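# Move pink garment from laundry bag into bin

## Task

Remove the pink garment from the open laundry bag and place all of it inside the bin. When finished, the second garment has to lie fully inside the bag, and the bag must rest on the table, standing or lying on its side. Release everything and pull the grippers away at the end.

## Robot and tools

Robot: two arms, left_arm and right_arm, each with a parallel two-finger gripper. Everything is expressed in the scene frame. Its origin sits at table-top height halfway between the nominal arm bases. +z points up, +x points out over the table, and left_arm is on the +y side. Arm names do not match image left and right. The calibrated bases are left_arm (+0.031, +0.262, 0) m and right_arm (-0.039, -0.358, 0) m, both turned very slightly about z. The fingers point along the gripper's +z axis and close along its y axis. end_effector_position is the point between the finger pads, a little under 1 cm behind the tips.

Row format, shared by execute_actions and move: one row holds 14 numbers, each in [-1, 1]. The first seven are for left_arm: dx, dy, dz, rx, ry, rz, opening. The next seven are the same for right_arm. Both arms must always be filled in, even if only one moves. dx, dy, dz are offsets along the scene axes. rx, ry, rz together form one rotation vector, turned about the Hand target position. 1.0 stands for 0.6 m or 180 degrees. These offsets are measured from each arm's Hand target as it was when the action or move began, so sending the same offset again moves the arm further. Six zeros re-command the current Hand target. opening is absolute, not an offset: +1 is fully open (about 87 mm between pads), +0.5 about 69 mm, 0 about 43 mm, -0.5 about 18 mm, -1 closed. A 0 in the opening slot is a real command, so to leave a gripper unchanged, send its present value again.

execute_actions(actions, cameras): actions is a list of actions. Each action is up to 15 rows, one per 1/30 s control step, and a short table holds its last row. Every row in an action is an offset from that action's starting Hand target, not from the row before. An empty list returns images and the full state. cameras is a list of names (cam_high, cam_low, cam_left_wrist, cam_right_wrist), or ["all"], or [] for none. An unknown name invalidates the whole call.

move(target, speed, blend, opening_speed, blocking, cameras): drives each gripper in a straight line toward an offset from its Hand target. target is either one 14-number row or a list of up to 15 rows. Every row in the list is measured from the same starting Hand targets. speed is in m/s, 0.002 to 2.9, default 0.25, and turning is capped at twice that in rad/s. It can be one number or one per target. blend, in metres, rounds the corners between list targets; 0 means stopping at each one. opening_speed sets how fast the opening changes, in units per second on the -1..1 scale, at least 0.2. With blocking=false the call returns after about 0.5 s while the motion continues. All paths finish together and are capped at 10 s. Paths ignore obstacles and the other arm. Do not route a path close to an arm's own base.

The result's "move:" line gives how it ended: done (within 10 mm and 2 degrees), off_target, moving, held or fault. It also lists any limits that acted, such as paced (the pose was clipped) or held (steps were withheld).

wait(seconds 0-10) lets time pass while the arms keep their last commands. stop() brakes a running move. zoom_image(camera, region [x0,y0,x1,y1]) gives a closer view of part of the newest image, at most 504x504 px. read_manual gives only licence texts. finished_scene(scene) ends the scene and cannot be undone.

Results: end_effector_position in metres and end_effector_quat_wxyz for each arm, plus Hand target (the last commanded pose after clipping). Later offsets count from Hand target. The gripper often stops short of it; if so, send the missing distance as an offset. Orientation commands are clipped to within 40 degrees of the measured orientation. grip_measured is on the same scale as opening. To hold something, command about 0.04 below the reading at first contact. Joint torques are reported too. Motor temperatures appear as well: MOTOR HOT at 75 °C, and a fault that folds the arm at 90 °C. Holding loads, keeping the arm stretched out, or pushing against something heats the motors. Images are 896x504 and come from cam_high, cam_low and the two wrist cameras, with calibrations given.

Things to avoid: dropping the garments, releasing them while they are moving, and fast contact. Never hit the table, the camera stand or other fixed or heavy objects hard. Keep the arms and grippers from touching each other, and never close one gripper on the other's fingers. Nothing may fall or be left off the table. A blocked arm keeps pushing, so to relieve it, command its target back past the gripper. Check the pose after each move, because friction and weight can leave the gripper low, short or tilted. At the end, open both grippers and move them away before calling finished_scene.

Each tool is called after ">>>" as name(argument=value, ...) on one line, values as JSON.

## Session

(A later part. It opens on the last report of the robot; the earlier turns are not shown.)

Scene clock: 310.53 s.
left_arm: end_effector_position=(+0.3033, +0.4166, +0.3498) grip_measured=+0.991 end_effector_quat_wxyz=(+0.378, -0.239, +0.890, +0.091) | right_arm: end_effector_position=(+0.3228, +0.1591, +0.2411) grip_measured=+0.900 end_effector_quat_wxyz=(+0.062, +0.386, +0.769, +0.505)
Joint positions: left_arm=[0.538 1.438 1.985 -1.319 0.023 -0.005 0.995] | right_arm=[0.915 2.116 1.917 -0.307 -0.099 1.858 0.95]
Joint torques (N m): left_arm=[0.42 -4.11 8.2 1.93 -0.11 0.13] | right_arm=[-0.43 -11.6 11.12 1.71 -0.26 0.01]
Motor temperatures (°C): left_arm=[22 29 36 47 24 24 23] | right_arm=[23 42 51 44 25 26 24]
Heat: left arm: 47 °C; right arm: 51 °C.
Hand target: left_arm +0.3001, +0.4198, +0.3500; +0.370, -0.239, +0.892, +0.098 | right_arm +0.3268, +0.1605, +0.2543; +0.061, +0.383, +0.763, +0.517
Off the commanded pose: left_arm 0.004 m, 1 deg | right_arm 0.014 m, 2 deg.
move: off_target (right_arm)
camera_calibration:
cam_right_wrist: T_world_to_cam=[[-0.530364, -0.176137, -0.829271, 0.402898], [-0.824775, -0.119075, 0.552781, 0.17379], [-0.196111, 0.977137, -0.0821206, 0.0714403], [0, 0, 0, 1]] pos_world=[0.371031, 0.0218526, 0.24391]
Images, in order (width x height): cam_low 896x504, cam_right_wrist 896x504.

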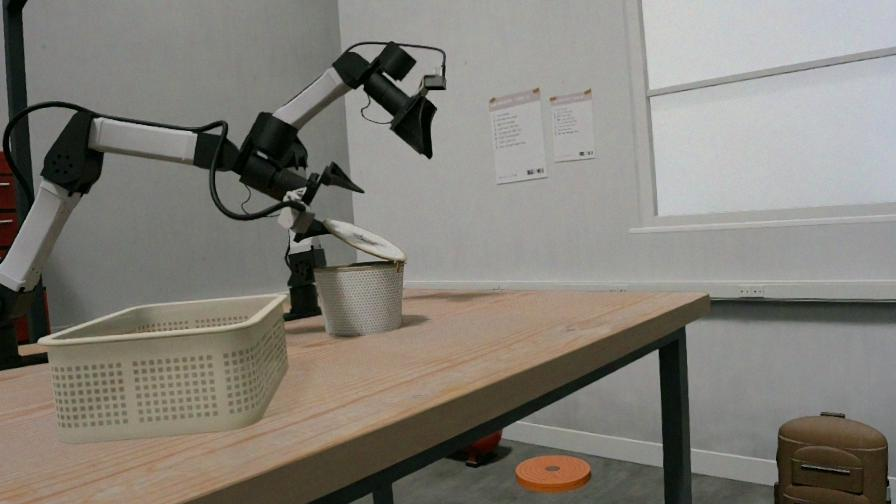

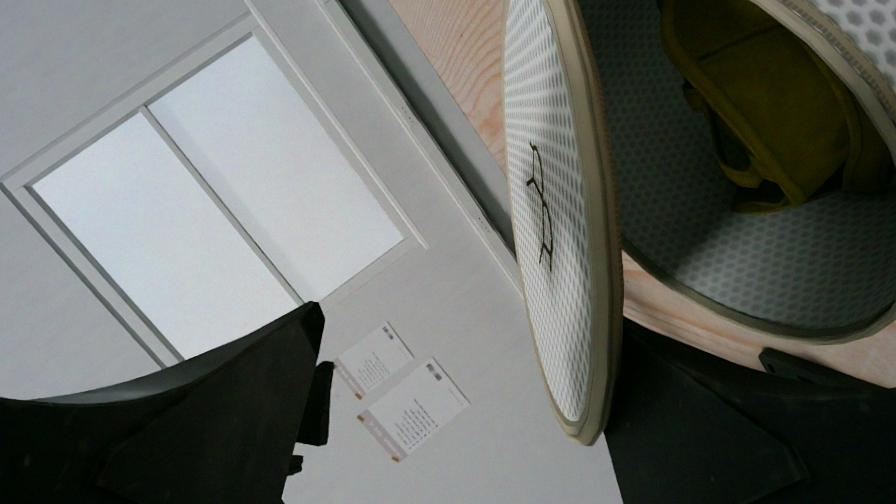

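>>> move(target=[[0, 0, 0, 0, 0, 0, 1.0, 0.0225, 0.0267, 0.0635, 0.0342, -0.094, 0, 0.9], [0, 0, 0, 0, 0, 0, 1.0, 0.0932, 0.0703, 0.0892, 0.0665, -0.1828, 0, 0.9], [0, 0, 0, 0, 0, 0, 1.0, 0.1587, 0.1048, 0.0802, 0.0665, -0.1828, 0, 0.9]], speed=0.15, blend=0.01, cameras=["cam_low", "cam_right_wrist", "cam_high"])

Scene clock: 320.10 s.
left_arm: end_effector_position=(+0.3033, +0.4166, +0.3498) grip_measured=+0.991 end_effector_quat_wxyz=(+0.378, -0.239, +0.890, +0.091) | right_arm: end_effector_position=(+0.4229, +0.2236, +0.2916) grip_measured=+0.900 end_effector_quat_wxyz=(+0.230, +0.238, +0.662, +0.672)
Joint positions: left_arm=[0.538 1.438 1.985 -1.319 0.023 -0.005 0.995] | right_arm=[0.873 2.594 2.502 0.102 -0.07 1.586 0.95]
Joint torques (N m): left_arm=[0.4 -4.12 8.17 1.93 -0.1 0.12] | right_arm=[-0.09 -14.49 11.1 1.83 -0.29 -0.17]
Heat: left arm: 47 °C; right arm: 51 °C.
Hand target: left_arm +0.3001, +0.4198, +0.3500; +0.370, -0.239, +0.892, +0.098 | right_arm +0.4220, +0.2234, +0.3024; +0.234, +0.226, +0.657, +0.680
Off the commanded pose: left_arm 0.004 m, 1 deg | right_arm 0.011 m, 2 deg.
move: off_target (right_arm)
camera_calibration:
cam_right_wrist: T_world_to_cam=[[-0.0027754, 0.0332243, -0.999444, 0.288899], [-0.983814, -0.179166, -0.00322396, 0.479009], [-0.179173, 0.983258, 0.0331837, -0.00998016], [0, 0, 0, 1]] pos_world=[0.470269, 0.0860366, 0.290614]
Images, in order (width x height): cam_high 896x504, cam_low 896x504, cam_right_wrist 896x504.

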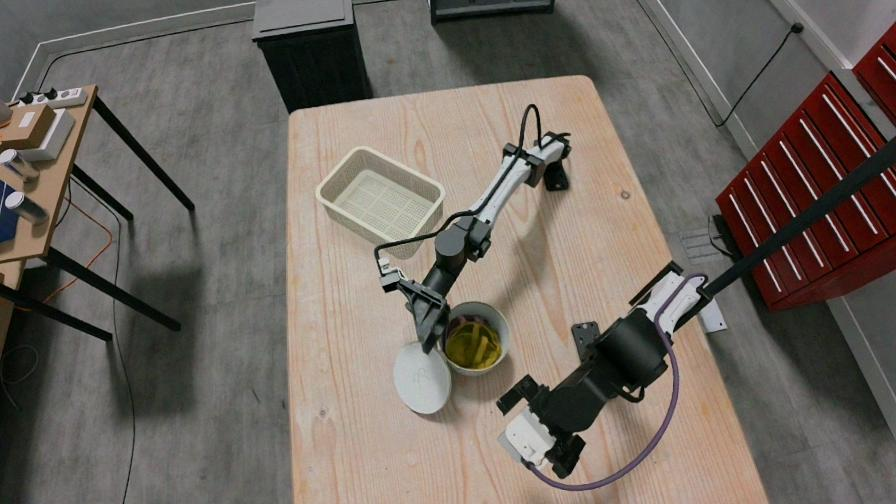

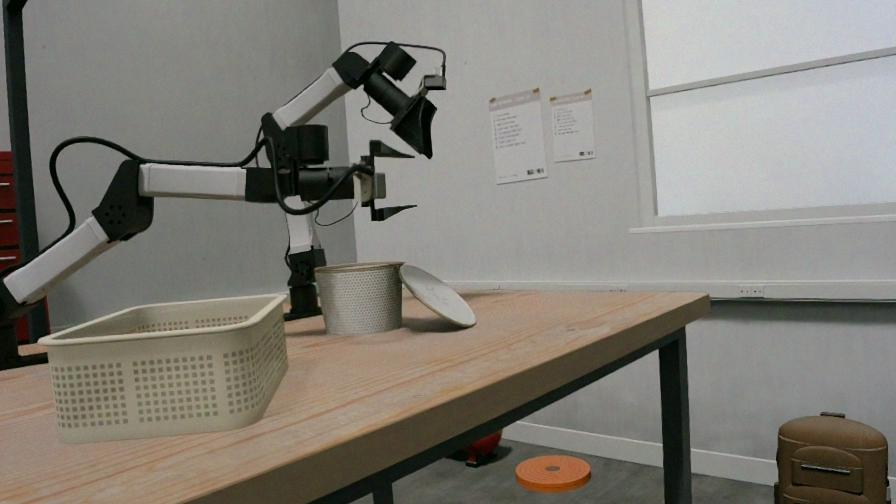

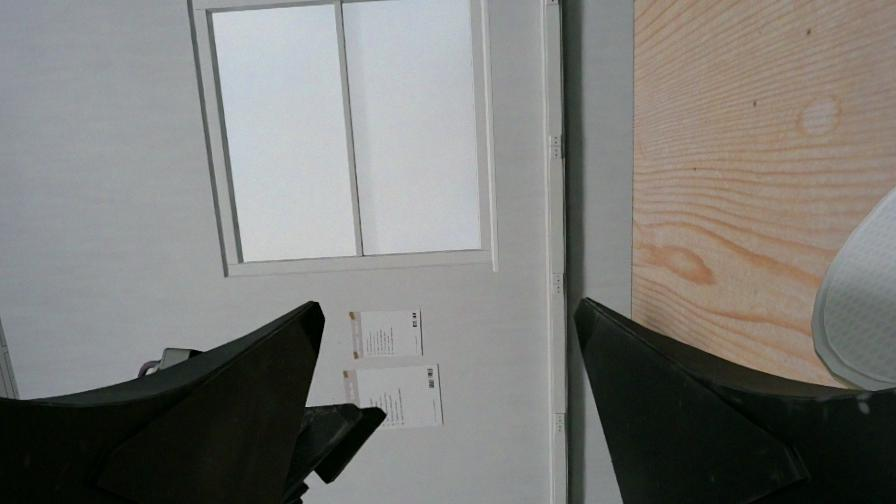

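>>> zoom_image(camera="cam_high", region=[380, 280, 540, 420])

Scaled by 3.150 from the camera's 896x504 image, which has a finer 1280x720 frame.

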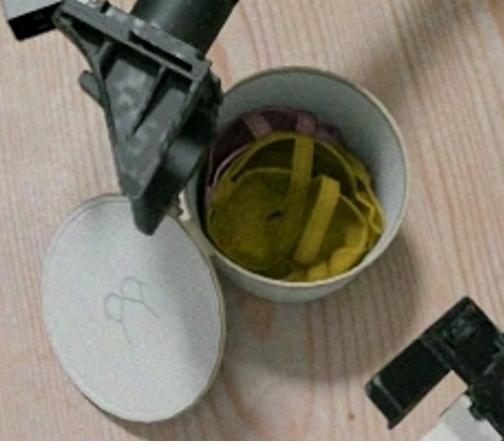

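>>> move(target=[0, 0, 0, 0, 0, 0, 1.0, -0.3033, -0.3723, 0.2127, -0.3751, -0.3452, 0.1350, 0.9], speed=0.35, cameras=["cam_right_wrist", "cam_high"])

>>> zoom_image(camera="cam_right_wrist", region=[330, 110, 530, 290])

>>> zoom_image(camera="cam_high", region=[380, 280, 540, 420])

Scene clock: 359.07 s.
left_arm: end_effector_position=(+0.3033, +0.4166, +0.3498) grip_measured=+0.991 end_effector_quat_wxyz=(+0.378, -0.239, +0.890, +0.091) | right_arm: end_effector_position=(+0.2398, -0.0007, +0.4253) grip_measured=+0.900 end_effector_quat_wxyz=(+0.457, -0.419, +0.736, +0.273)
Joint positions: left_arm=[0.538 1.438 1.985 -1.319 0.023 -0.005 0.995] | right_arm=[0.885 1.916 2.657 -1.2 -0.196 -0.075 0.95]
Joint torques (N m): left_arm=[0.42 -4.11 8.18 1.93 -0.1 0.12] | right_arm=[0.62 -7.28 7.3 1.78 -0.02 -0.09]
Motor temperatures (°C): left_arm=[22 29 36 47 24 23 23] | right_arm=[23 58 49 45 25 26 23]
Heat: left arm: 47 °C; right arm: 58 °C.
Hand target: left_arm +0.3001, +0.4198, +0.3500; +0.370, -0.239, +0.892, +0.098 | right_arm +0.2401, -0.0001, +0.4300; +0.465, -0.422, +0.730, +0.268
Off the commanded pose: left_arm 0.004 m, 1 deg | right_arm 0.005 m, 1 deg.
move: done
camera_calibration:
cam_right_wrist: T_world_to_cam=[[0.870387, -0.491351, -0.0316324, -0.19185], [-0.481378, -0.835703, -0.264339, 0.249235], [0.103448, 0.245304, -0.963911, 0.529119], [0, 0, 0, 1]] pos_world=[0.232224, -0.0157737, 0.569837]
Images, in order (width x height): cam_high 896x504, cam_right_wrist 896x504.

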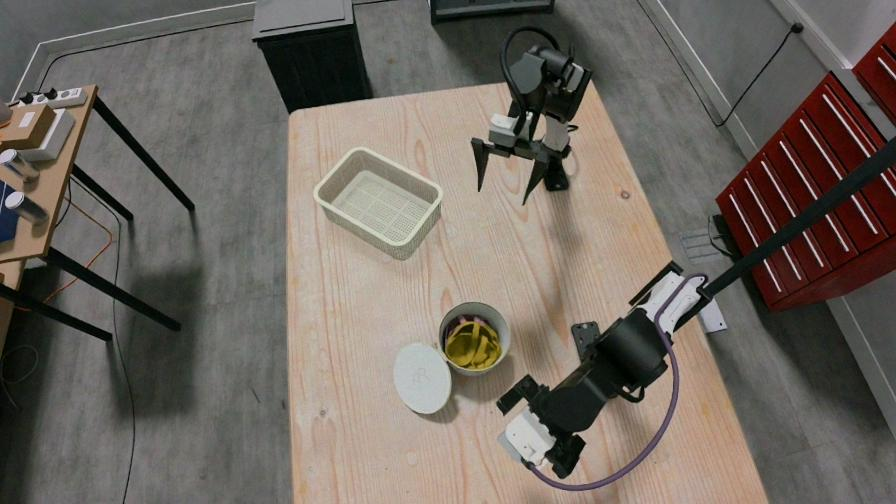

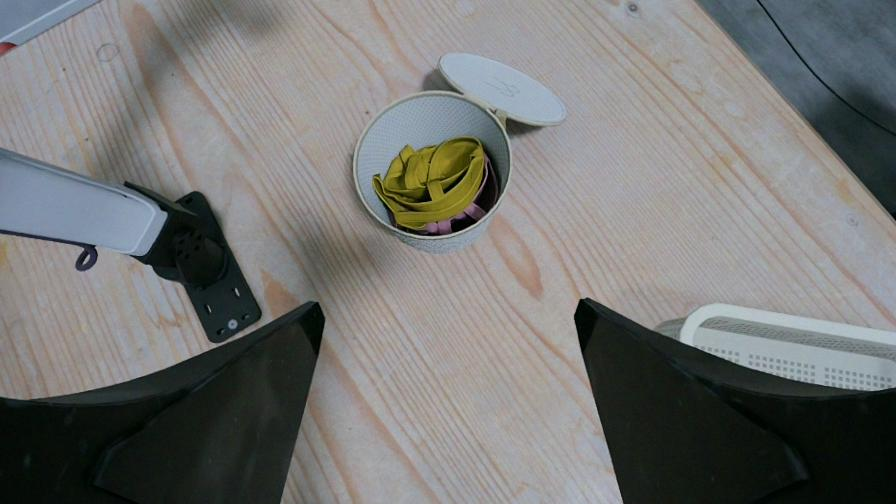

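Scaled by 2.520 from the camera's 896x504 image, which has a finer 1280x720 frame.

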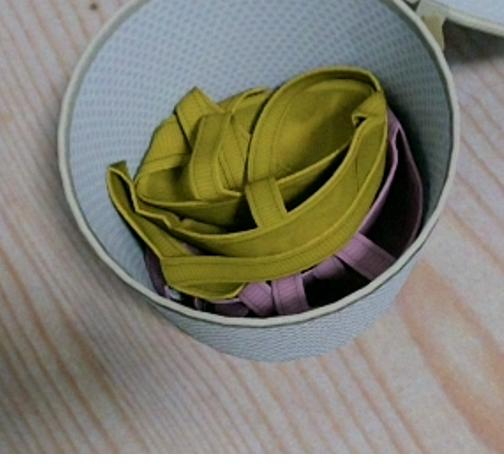

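Scaled by 3.150 from the camera's 896x504 image, which has a finer 1280x720 frame.

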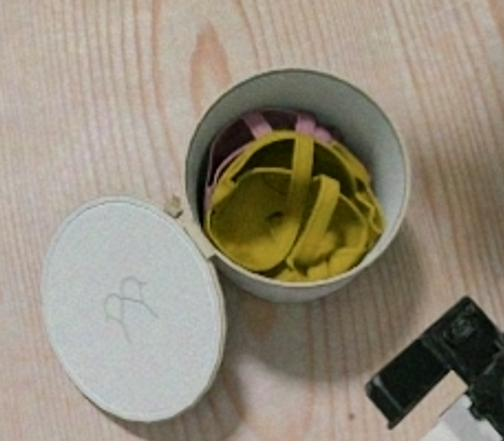

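>>> move(target=[0.0332, -0.383, -0.1333, 0.0344, 0.0579, -0.6642, 0.6, -0.0335, -0.1998, -0.05, 0.0241, -0.0139, 0, 0.9], speed=0.3, cameras=["all"])

Scene clock: 455.20 s.
left_arm: end_effector_position=(+0.3232, +0.1920, +0.2770) grip_measured=+0.600 end_effector_quat_wxyz=(+0.302, +0.644, +0.691, -0.127) | right_arm: end_effector_position=(+0.2213, -0.1189, +0.3887) grip_measured=+0.900 end_effector_quat_wxyz=(+0.478, -0.405, +0.726, +0.284)
Joint positions: left_arm=[-0.012 1.527 1.837 -1.556 0.594 1.381 0.8] | right_arm=[0.582 1.32 1.75 -0.872 -0.468 -0.183 0.95]
Joint torques (N m): left_arm=[-0.49 -5.19 5.2 0.94 0.55 0.11] | right_arm=[-0.36 -5.39 6.3 2 -0.41 -0.09]
Motor temperatures (°C): left_arm=[22 28 36 46 24 23 23] | right_arm=[23 43 46 46 25 26 23]
Heat: left arm: 46 °C; right arm: 46 °C.
Hand target: left_arm +0.3200, +0.1900, +0.2700; +0.213, +0.674, +0.675, -0.212 | right_arm +0.2200, -0.1199, +0.4000; +0.497, -0.410, +0.709, +0.286
Off the commanded pose: left_arm 0.008 m, 15 deg | right_arm 0.011 m, 3 deg.
joint sent to its limit (left arm) — joint 4 (wrist pitch), lower limit. The joint targets are off in orientation, not in position.
move: off_target (left_arm, right_arm)
camera_calibration:
cam_left_wrist: T_world_to_cam=[[-0.972486, -0.117199, -0.201332, 0.388541], [-0.166774, 0.953665, 0.250418, -0.179315], [0.162655, 0.277105, -0.946972, 0.301732], [0, 0, 0, 1]] pos_world=[0.298868, 0.132931, 0.408861]
cam_right_wrist: T_world_to_cam=[[0.864058, -0.501918, -0.038506, -0.232278], [-0.486728, -0.813487, -0.318332, 0.156692], [0.128452, 0.293799, -0.947197, 0.518442], [0, 0, 0, 1]] pos_world=[0.210372, -0.141436, 0.532003]

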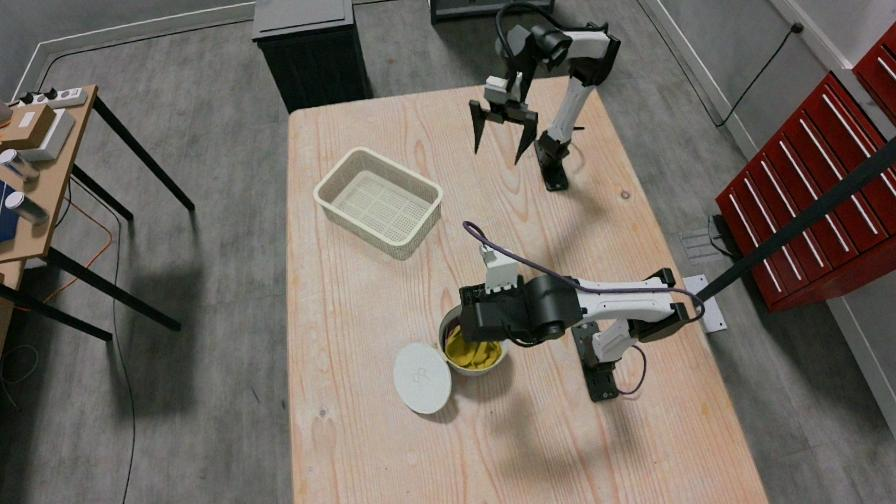

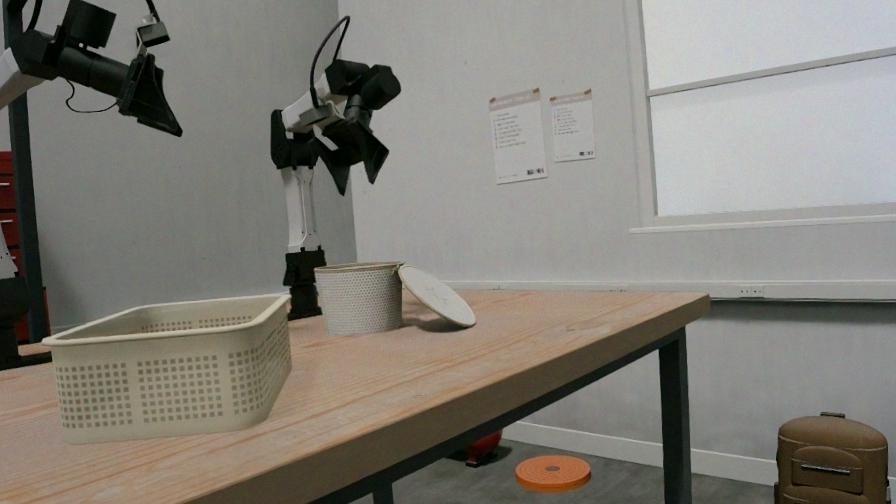

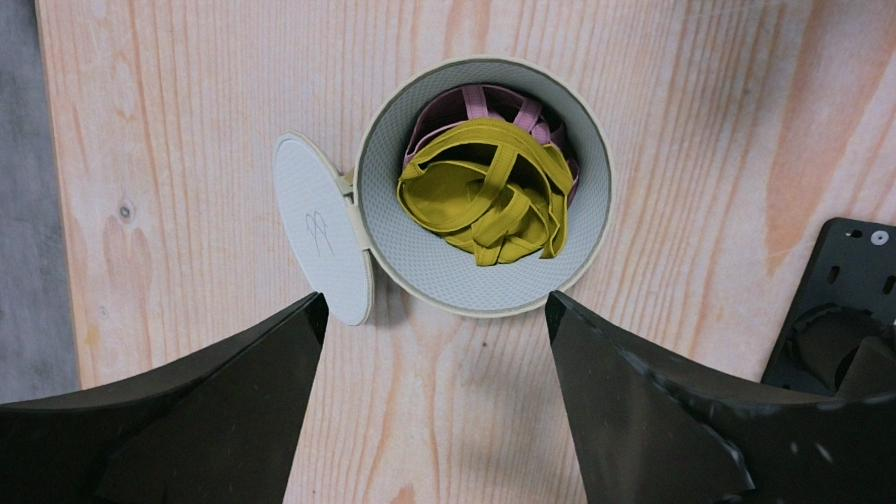

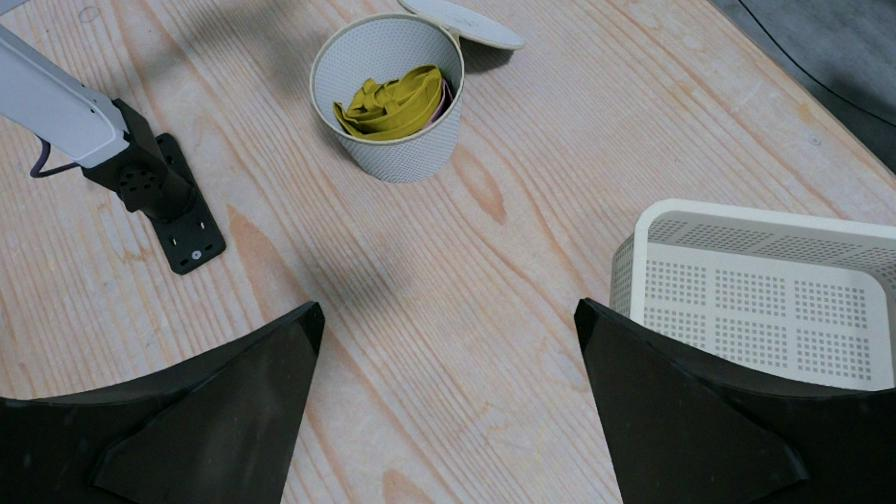

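>>> zoom_image(camera="cam_left_wrist", region=[340, 40, 640, 330])

Scaled by 1.680 from the camera's 896x504 image, which has a finer 1280x720 frame.

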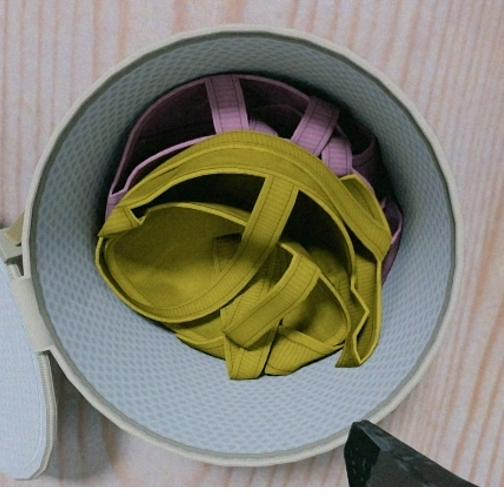

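>>> move(target=[0.0467, -0.02, -0.2, 0, 0, 0, -0.3, 0, 0, 0, 0, 0, 0, 0.9], speed=0.2, cameras=["cam_left_wrist", "cam_right_wrist", "cam_low"])

>>> zoom_image(camera="cam_left_wrist", region=[240, 0, 700, 370])

Scene clock: 487.80 s.
left_arm: end_effector_position=(+0.3466, +0.1814, +0.1534) grip_measured=-0.300 end_effector_quat_wxyz=(+0.210, +0.669, +0.682, -0.209) | right_arm: end_effector_position=(+0.2213, -0.1189, +0.3888) grip_measured=+0.900 end_effector_quat_wxyz=(+0.478, -0.405, +0.726, +0.284)
Joint positions: left_arm=[-0.042 1.726 1.57 -1.373 0.6 1.489 0.35] | right_arm=[0.582 1.32 1.75 -0.872 -0.468 -0.183 0.95]
Joint torques (N m): left_arm=[-0.51 -8.47 6.16 0.67 0.63 0.13] | right_arm=[-0.38 -5.39 6.3 2 -0.42 -0.09]
Heat: left arm: 42 °C; right arm: 48 °C.
Hand target: left_arm +0.3480, +0.1780, +0.1501; +0.213, +0.674, +0.675, -0.212 | right_arm +0.2200, -0.1199, +0.4000; +0.497, -0.410, +0.709, +0.286
Off the commanded pose: left_arm 0.005 m, 1 deg | right_arm 0.011 m, 3 deg.
move: off_target (right_arm)
camera_calibration:
cam_left_wrist: T_world_to_cam=[[-0.999858, 0.00279331, 0.0166161, 0.33952], [0.00743305, 0.958139, 0.286206, -0.201088], [-0.0151211, 0.286289, -0.958024, 0.245454], [0, 0, 0, 1]] pos_world=[0.344678, 0.121451, 0.287062]
cam_right_wrist: T_world_to_cam=[[0.864337, -0.50147, -0.0380802, -0.232414], [-0.486129, -0.813693, -0.31872, 0.156693], [0.128843, 0.293993, -0.947084, 0.518339], [0, 0, 0, 1]] pos_world=[0.210273, -0.141437, 0.532001]
Images, in order (width x height): cam_low 896x504, cam_left_wrist 896x504, cam_right_wrist 896x504.

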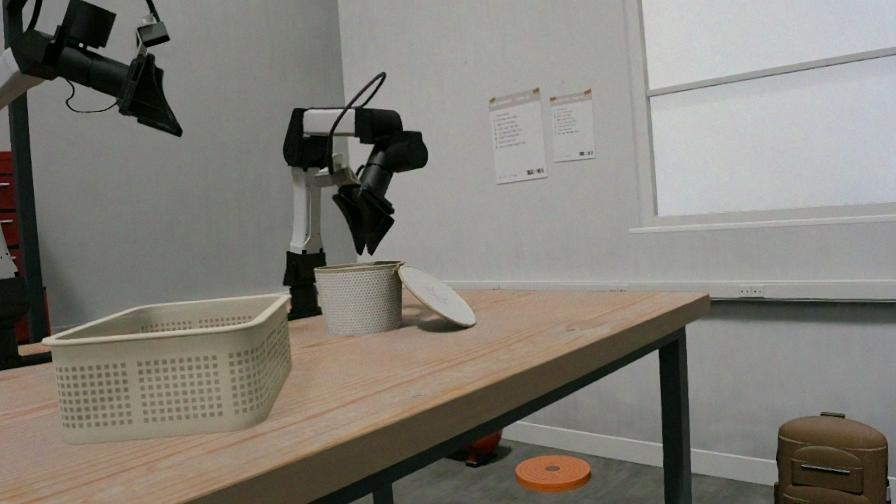

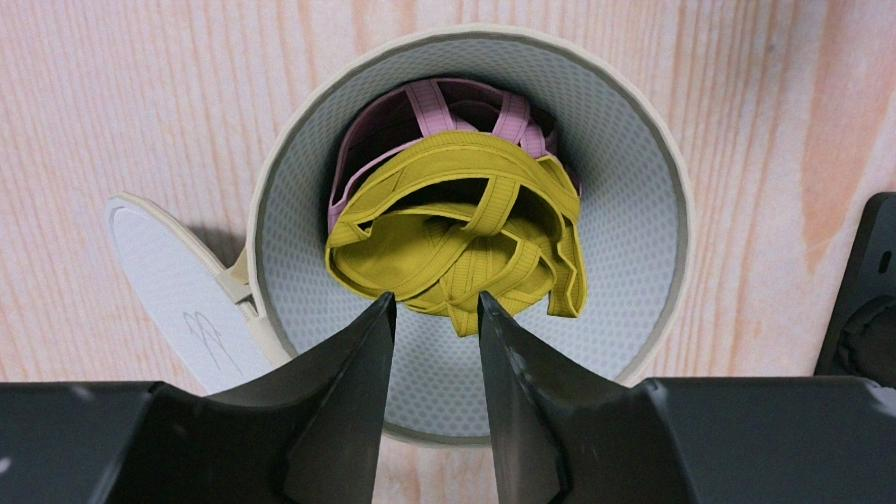

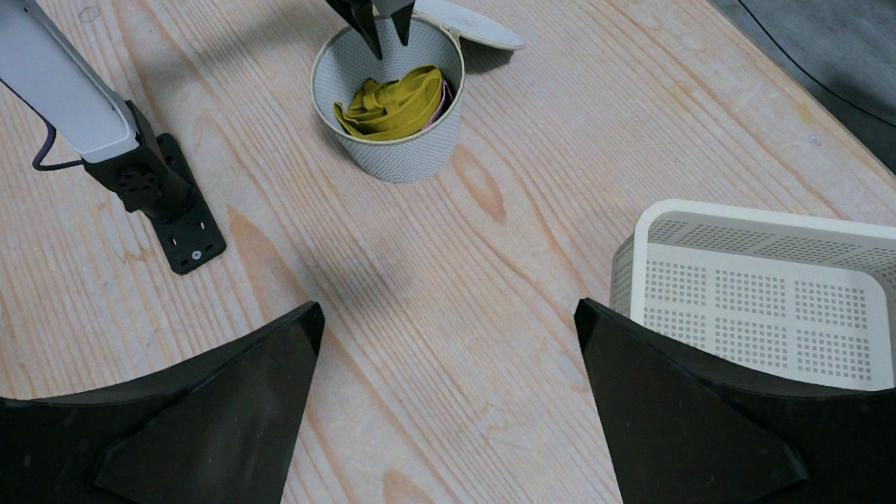

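Scaled by 1.096 from the camera's 896x504 image, which has a finer 1280x720 frame.

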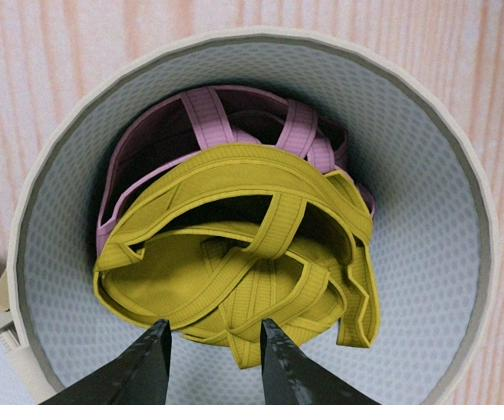

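>>> move(target=[0.004, -0.1032, -0.1507, 0, 0, 0, -0.3, 0, 0, 0, 0, 0, 0, 0.9], speed=0.12, cameras=["cam_left_wrist", "cam_right_wrist", "cam_low"])

>>> zoom_image(camera="cam_left_wrist", region=[280, 80, 640, 370])

Scene clock: 504.73 s.
left_arm: end_effector_position=(+0.3519, +0.1151, +0.0684) grip_measured=-0.300 end_effector_quat_wxyz=(+0.222, +0.678, +0.668, -0.212) | right_arm: end_effector_position=(+0.2213, -0.1189, +0.3888) grip_measured=+0.900 end_effector_quat_wxyz=(+0.478, -0.405, +0.726, +0.284)
Joint positions: left_arm=[-0.233 1.764 1.265 -0.891 0.6 1.287 0.35] | right_arm=[0.582 1.32 1.75 -0.872 -0.468 -0.183 0.95]
Joint torques (N m): left_arm=[-0.31 -8.18 5.74 1 0.39 -0.12] | right_arm=[-0.39 -5.39 6.3 2 -0.42 -0.09]
Motor temperatures (°C): left_arm=[22 31 34 41 25 23 23] | right_arm=[23 39 43 49 25 26 23]
Heat: left arm: 41 °C; right arm: 49 °C.
Hand target: left_arm +0.3504, +0.1160, +0.0596; +0.213, +0.674, +0.675, -0.212 | right_arm +0.2200, -0.1199, +0.4000; +0.497, -0.410, +0.709, +0.286
Off the commanded pose: left_arm 0.009 m, 1 deg | right_arm 0.011 m, 3 deg.
move: off_target (right_arm)
camera_calibration:
cam_left_wrist: T_world_to_cam=[[-0.999578, 0.0286635, -0.00480335, 0.344769], [0.0263693, 0.963945, 0.264791, -0.119053], [0.01222, 0.264553, -0.964294, 0.176391], [0, 0, 0, 1]] pos_world=[0.345607, 0.0582136, 0.203273]
cam_right_wrist: T_world_to_cam=[[0.864337, -0.50147, -0.0380802, -0.232414], [-0.486129, -0.813693, -0.31872, 0.156693], [0.128843, 0.293993, -0.947084, 0.518339], [0, 0, 0, 1]] pos_world=[0.210273, -0.141437, 0.532001]
Images, in order (width x height): cam_low 896x504, cam_left_wrist 896x504, cam_right_wrist 896x504.

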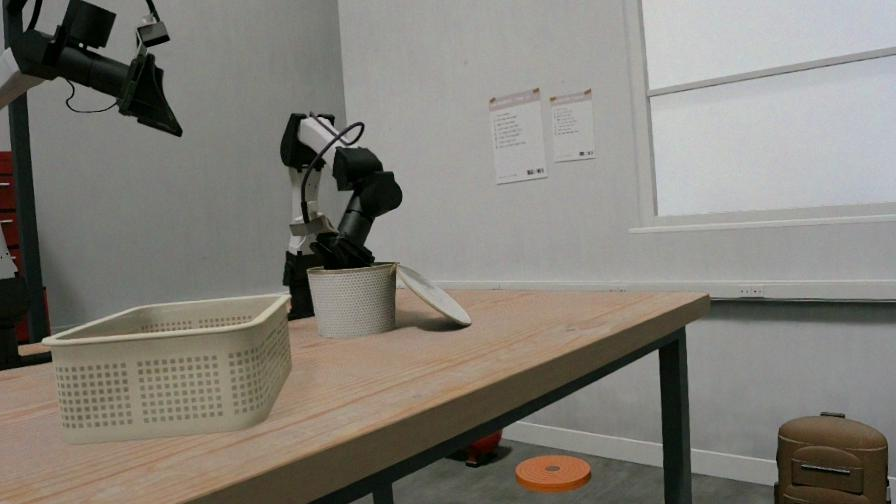

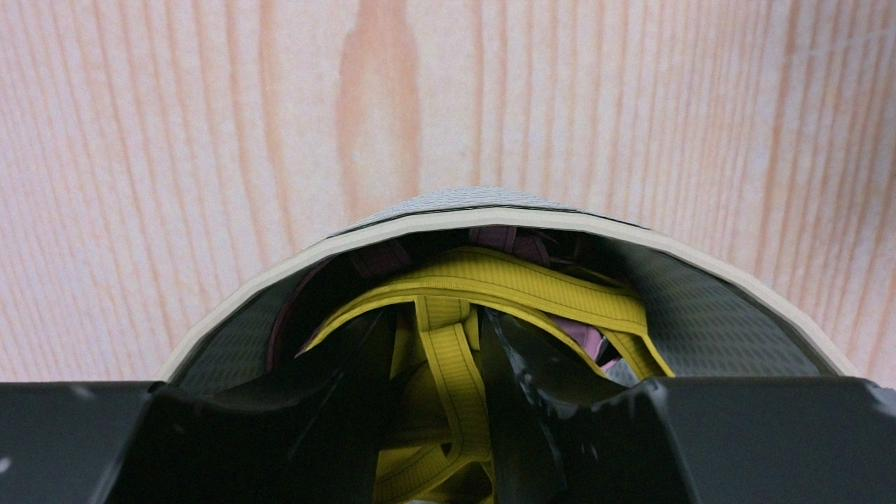

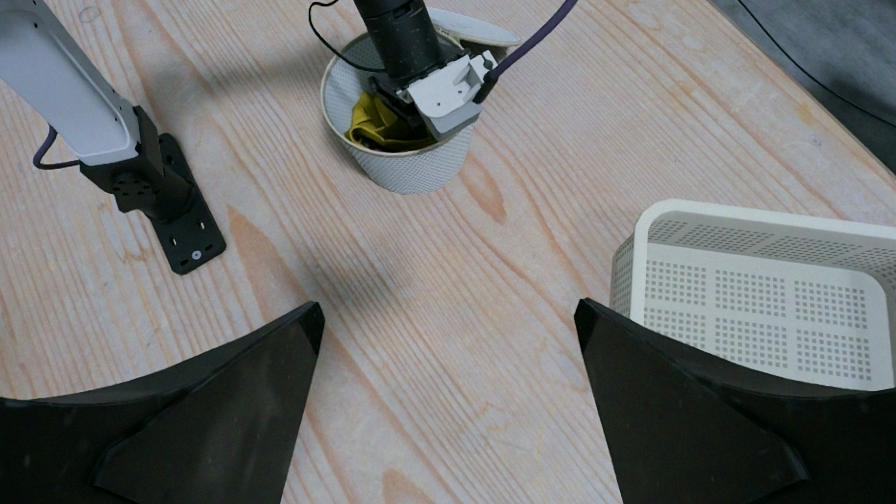

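Scaled by 1.400 from the camera's 896x504 image, which has a finer 1280x720 frame.

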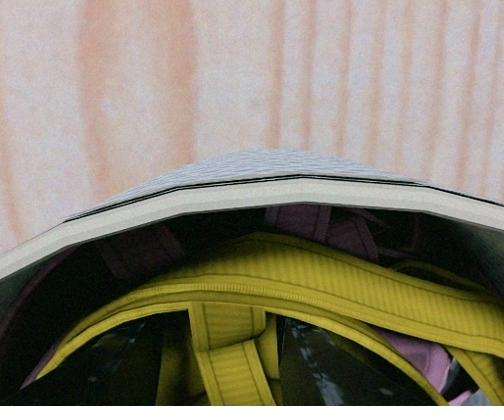

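>>> move(target=[[-0.004, 0.1033, 0.1507, 0, 0, 0, -0.3, 0, 0, 0, 0, 0, 0, 0.9], [-0.0257, 0.0567, 0.334, 0.0910, 0.0796, 0.4503, -0.3, 0, 0, 0, 0, 0, 0, 0.9], [-0.0007, 0.0033, 0.234, -0.0006, 0.2161, 0.9761, -0.3, 0, 0, 0, 0, 0, 0, 0.9]], speed=[0.15, 0.35, 0.35], blend=0.02, cameras=["all"])

>>> zoom_image(camera="cam_right_wrist", region=[280, 0, 540, 210])

Scene clock: 548.00 s.
left_arm: end_effector_position=(+0.3549, +0.1202, +0.2090) grip_measured=-0.300 end_effector_quat_wxyz=(-0.100, +0.699, -0.708, +0.022) | right_arm: end_effector_position=(+0.2213, -0.1189, +0.3888) grip_measured=+0.900 end_effector_quat_wxyz=(+0.478, -0.405, +0.726, +0.284)
Joint positions: left_arm=[-0.378 1.766 1.875 -1.559 -0.166 -1.933 0.35] | right_arm=[0.582 1.32 1.75 -0.872 -0.468 -0.183 0.95]
Joint torques (N m): left_arm=[-0.36 -7.71 5.27 0.5 0 -0.15] | right_arm=[-0.38 -5.39 6.3 2 -0.42 -0.09]
Heat: left arm: 40 °C; right arm: 49 °C.
Hand target: left_arm +0.3499, +0.1180, +0.2001; -0.062, +0.704, -0.705, -0.061 | right_arm +0.2199, -0.1199, +0.4000; +0.497, -0.410, +0.709, +0.286
Off the commanded pose: left_arm 0.011 m, 11 deg | right_arm 0.011 m, 3 deg.
joint sent to its limit (left arm) — joint 4 (wrist pitch), lower limit. The joint targets are off in orientation, not in position.
move: off_target (left_arm, right_arm)
camera_calibration:
cam_left_wrist: T_world_to_cam=[[0.980942, -0.0343445, 0.191244, -0.387991], [-0.15895, -0.707932, 0.688162, 0.0170391], [0.111753, -0.705445, -0.699899, 0.336545], [0, 0, 0, 1]] pos_world=[0.345695, 0.236151, 0.298023]
cam_right_wrist: T_world_to_cam=[[0.864337, -0.50147, -0.0380802, -0.232414], [-0.486129, -0.813693, -0.31872, 0.156693], [0.128843, 0.293993, -0.947084, 0.518339], [0, 0, 0, 1]] pos_world=[0.210273, -0.141437, 0.532001]

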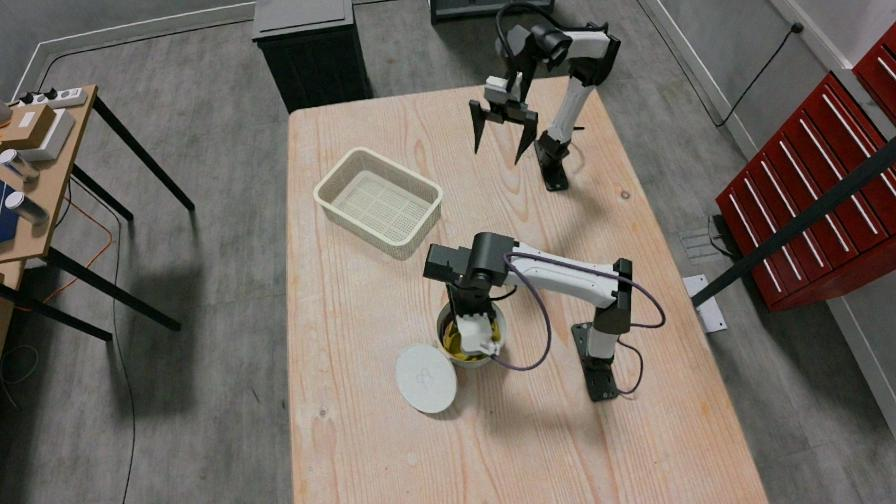

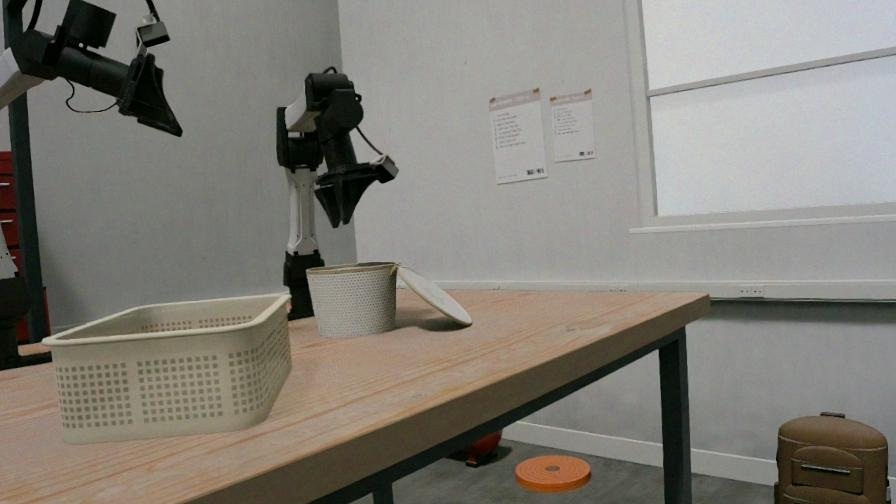

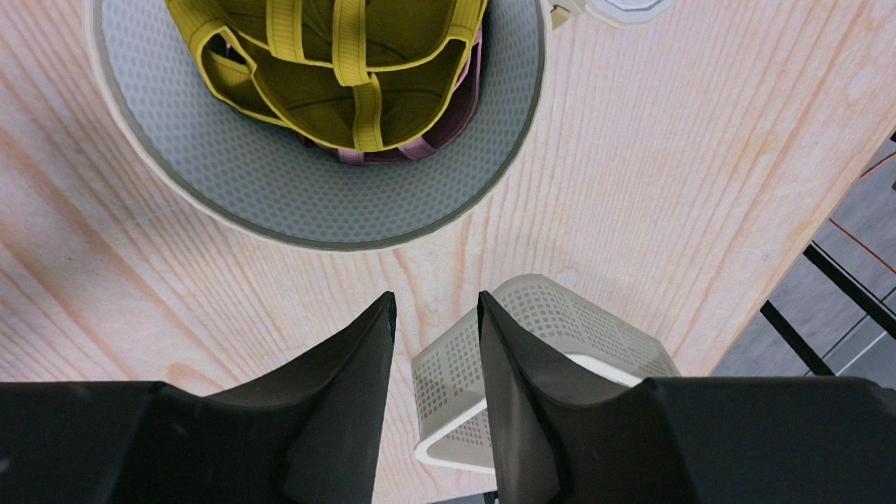

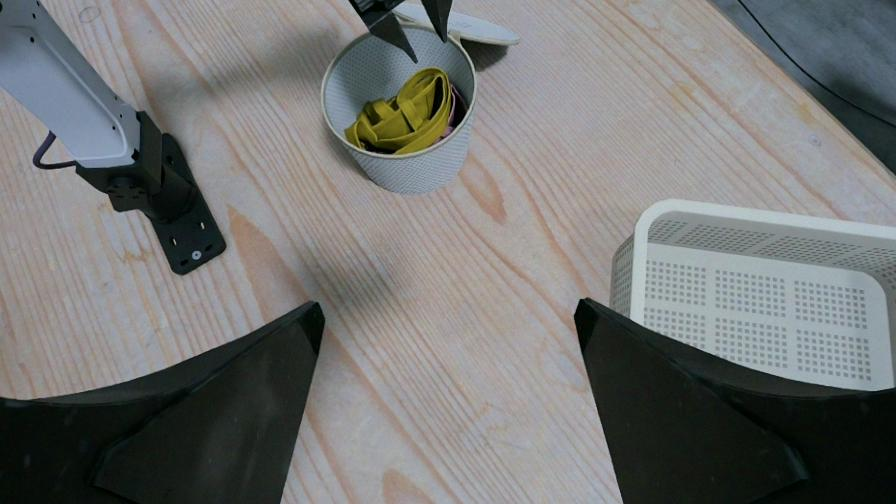

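Scaled by 1.938 from the camera's 896x504 image, which has a finer 1280x720 frame.

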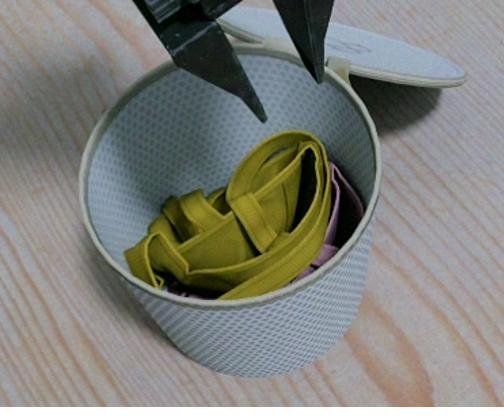

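>>> zoom_image(camera="cam_left_wrist", region=[80, 0, 560, 270])

>>> zoom_image(camera="cam_left_wrist", region=[290, 20, 500, 180])

Scaled by 1.050 from the camera's 896x504 image, which has a finer 1280x720 frame.

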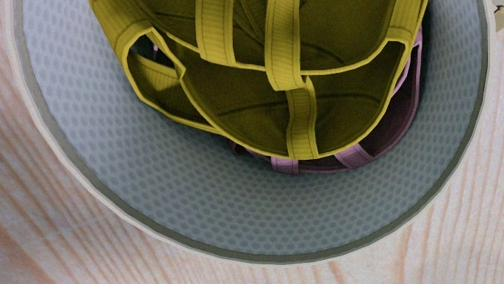

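Scaled by 2.400 from the camera's 896x504 image, which has a finer 1280x720 frame.

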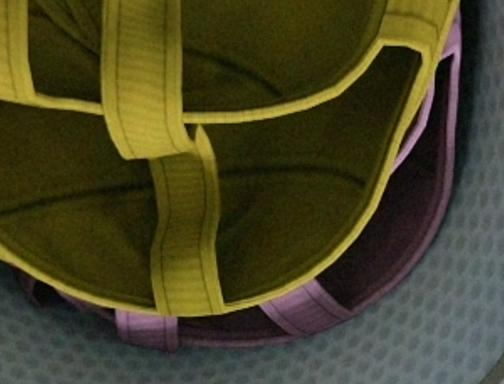

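>>> move(target=[-0.0665, 0.0267, -0.05, -0.0651, -0.1082, -0.4888, -0.32, 0, 0, 0, 0, 0, 0, 0.9], speed=0.3, cameras=["cam_left_wrist", "cam_right_wrist", "cam_high"])

>>> zoom_image(camera="cam_left_wrist", region=[240, 0, 700, 370])

>>> zoom_image(camera="cam_right_wrist", region=[300, 0, 500, 200])

Scene clock: 614.00 s.
left_arm: end_effector_position=(+0.3123, +0.1334, +0.1681) grip_measured=-0.320 end_effector_quat_wxyz=(+0.123, -0.029, +0.978, -0.165) | right_arm: end_effector_position=(+0.2213, -0.1189, +0.3888) grip_measured=+0.900 end_effector_quat_wxyz=(+0.478, -0.405, +0.726, +0.284)
Joint positions: left_arm=[-0.236 1.538 1.421 -1.118 0.249 -0.345 0.34] | right_arm=[0.582 1.32 1.75 -0.872 -0.468 -0.183 0.95]
Joint torques (N m): left_arm=[0.5 -9.51 6.08 1.41 0.34 0.14] | right_arm=[-0.38 -5.39 6.3 2 -0.43 -0.09]
Heat: left arm: 37 °C; right arm: 50 °C.
Hand target: left_arm +0.3101, +0.1341, +0.1700; +0.128, -0.023, +0.976, -0.172 | right_arm +0.2199, -0.1199, +0.4000; +0.497, -0.410, +0.709, +0.286
Off the commanded pose: left_arm 0.003 m, 1 deg | right_arm 0.011 m, 3 deg.
move: off_target (right_arm)
camera_calibration:
cam_left_wrist: T_world_to_cam=[[0.00164677, -0.937293, 0.348538, 0.0619697], [-0.802623, 0.206659, 0.559543, 0.148274], [-0.596485, -0.280666, -0.751952, 0.495233], [0, 0, 0, 1]] pos_world=[0.414305, 0.166437, 0.267827]
cam_right_wrist: T_world_to_cam=[[0.864337, -0.50147, -0.0380802, -0.232414], [-0.486129, -0.813693, -0.31872, 0.156693], [0.128843, 0.293993, -0.947084, 0.518339], [0, 0, 0, 1]] pos_world=[0.210273, -0.141437, 0.532001]
Images, in order (width x height): cam_high 896x504, cam_left_wrist 896x504, cam_right_wrist 896x504.

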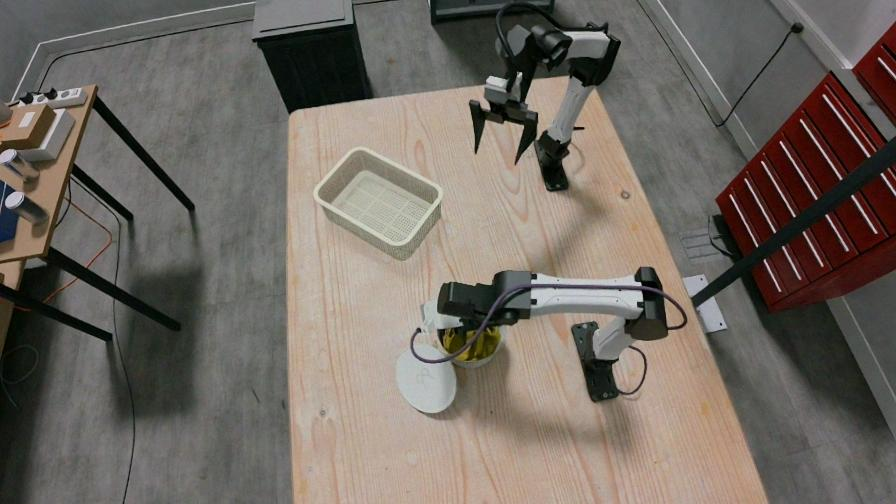

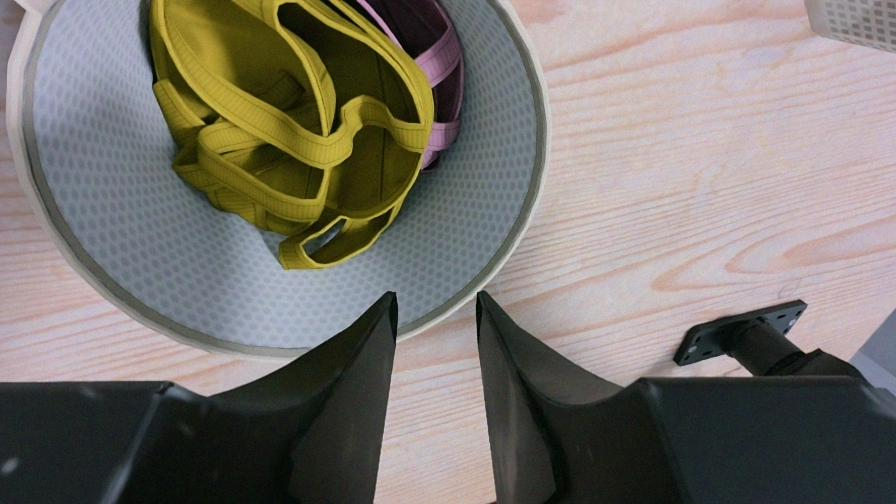

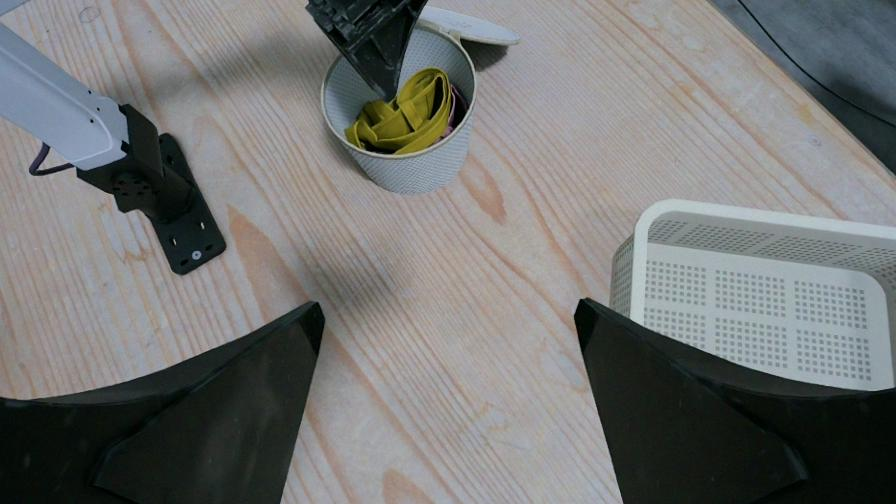

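Scaled by 1.096 from the camera's 896x504 image, which has a finer 1280x720 frame.

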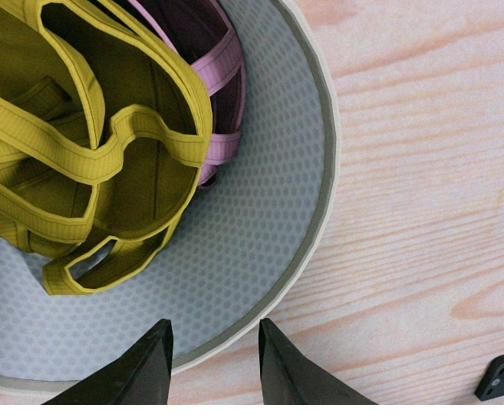

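Scaled by 2.520 from the camera's 896x504 image, which has a finer 1280x720 frame.

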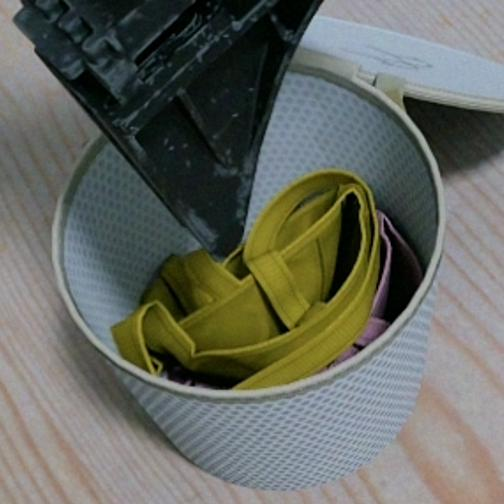

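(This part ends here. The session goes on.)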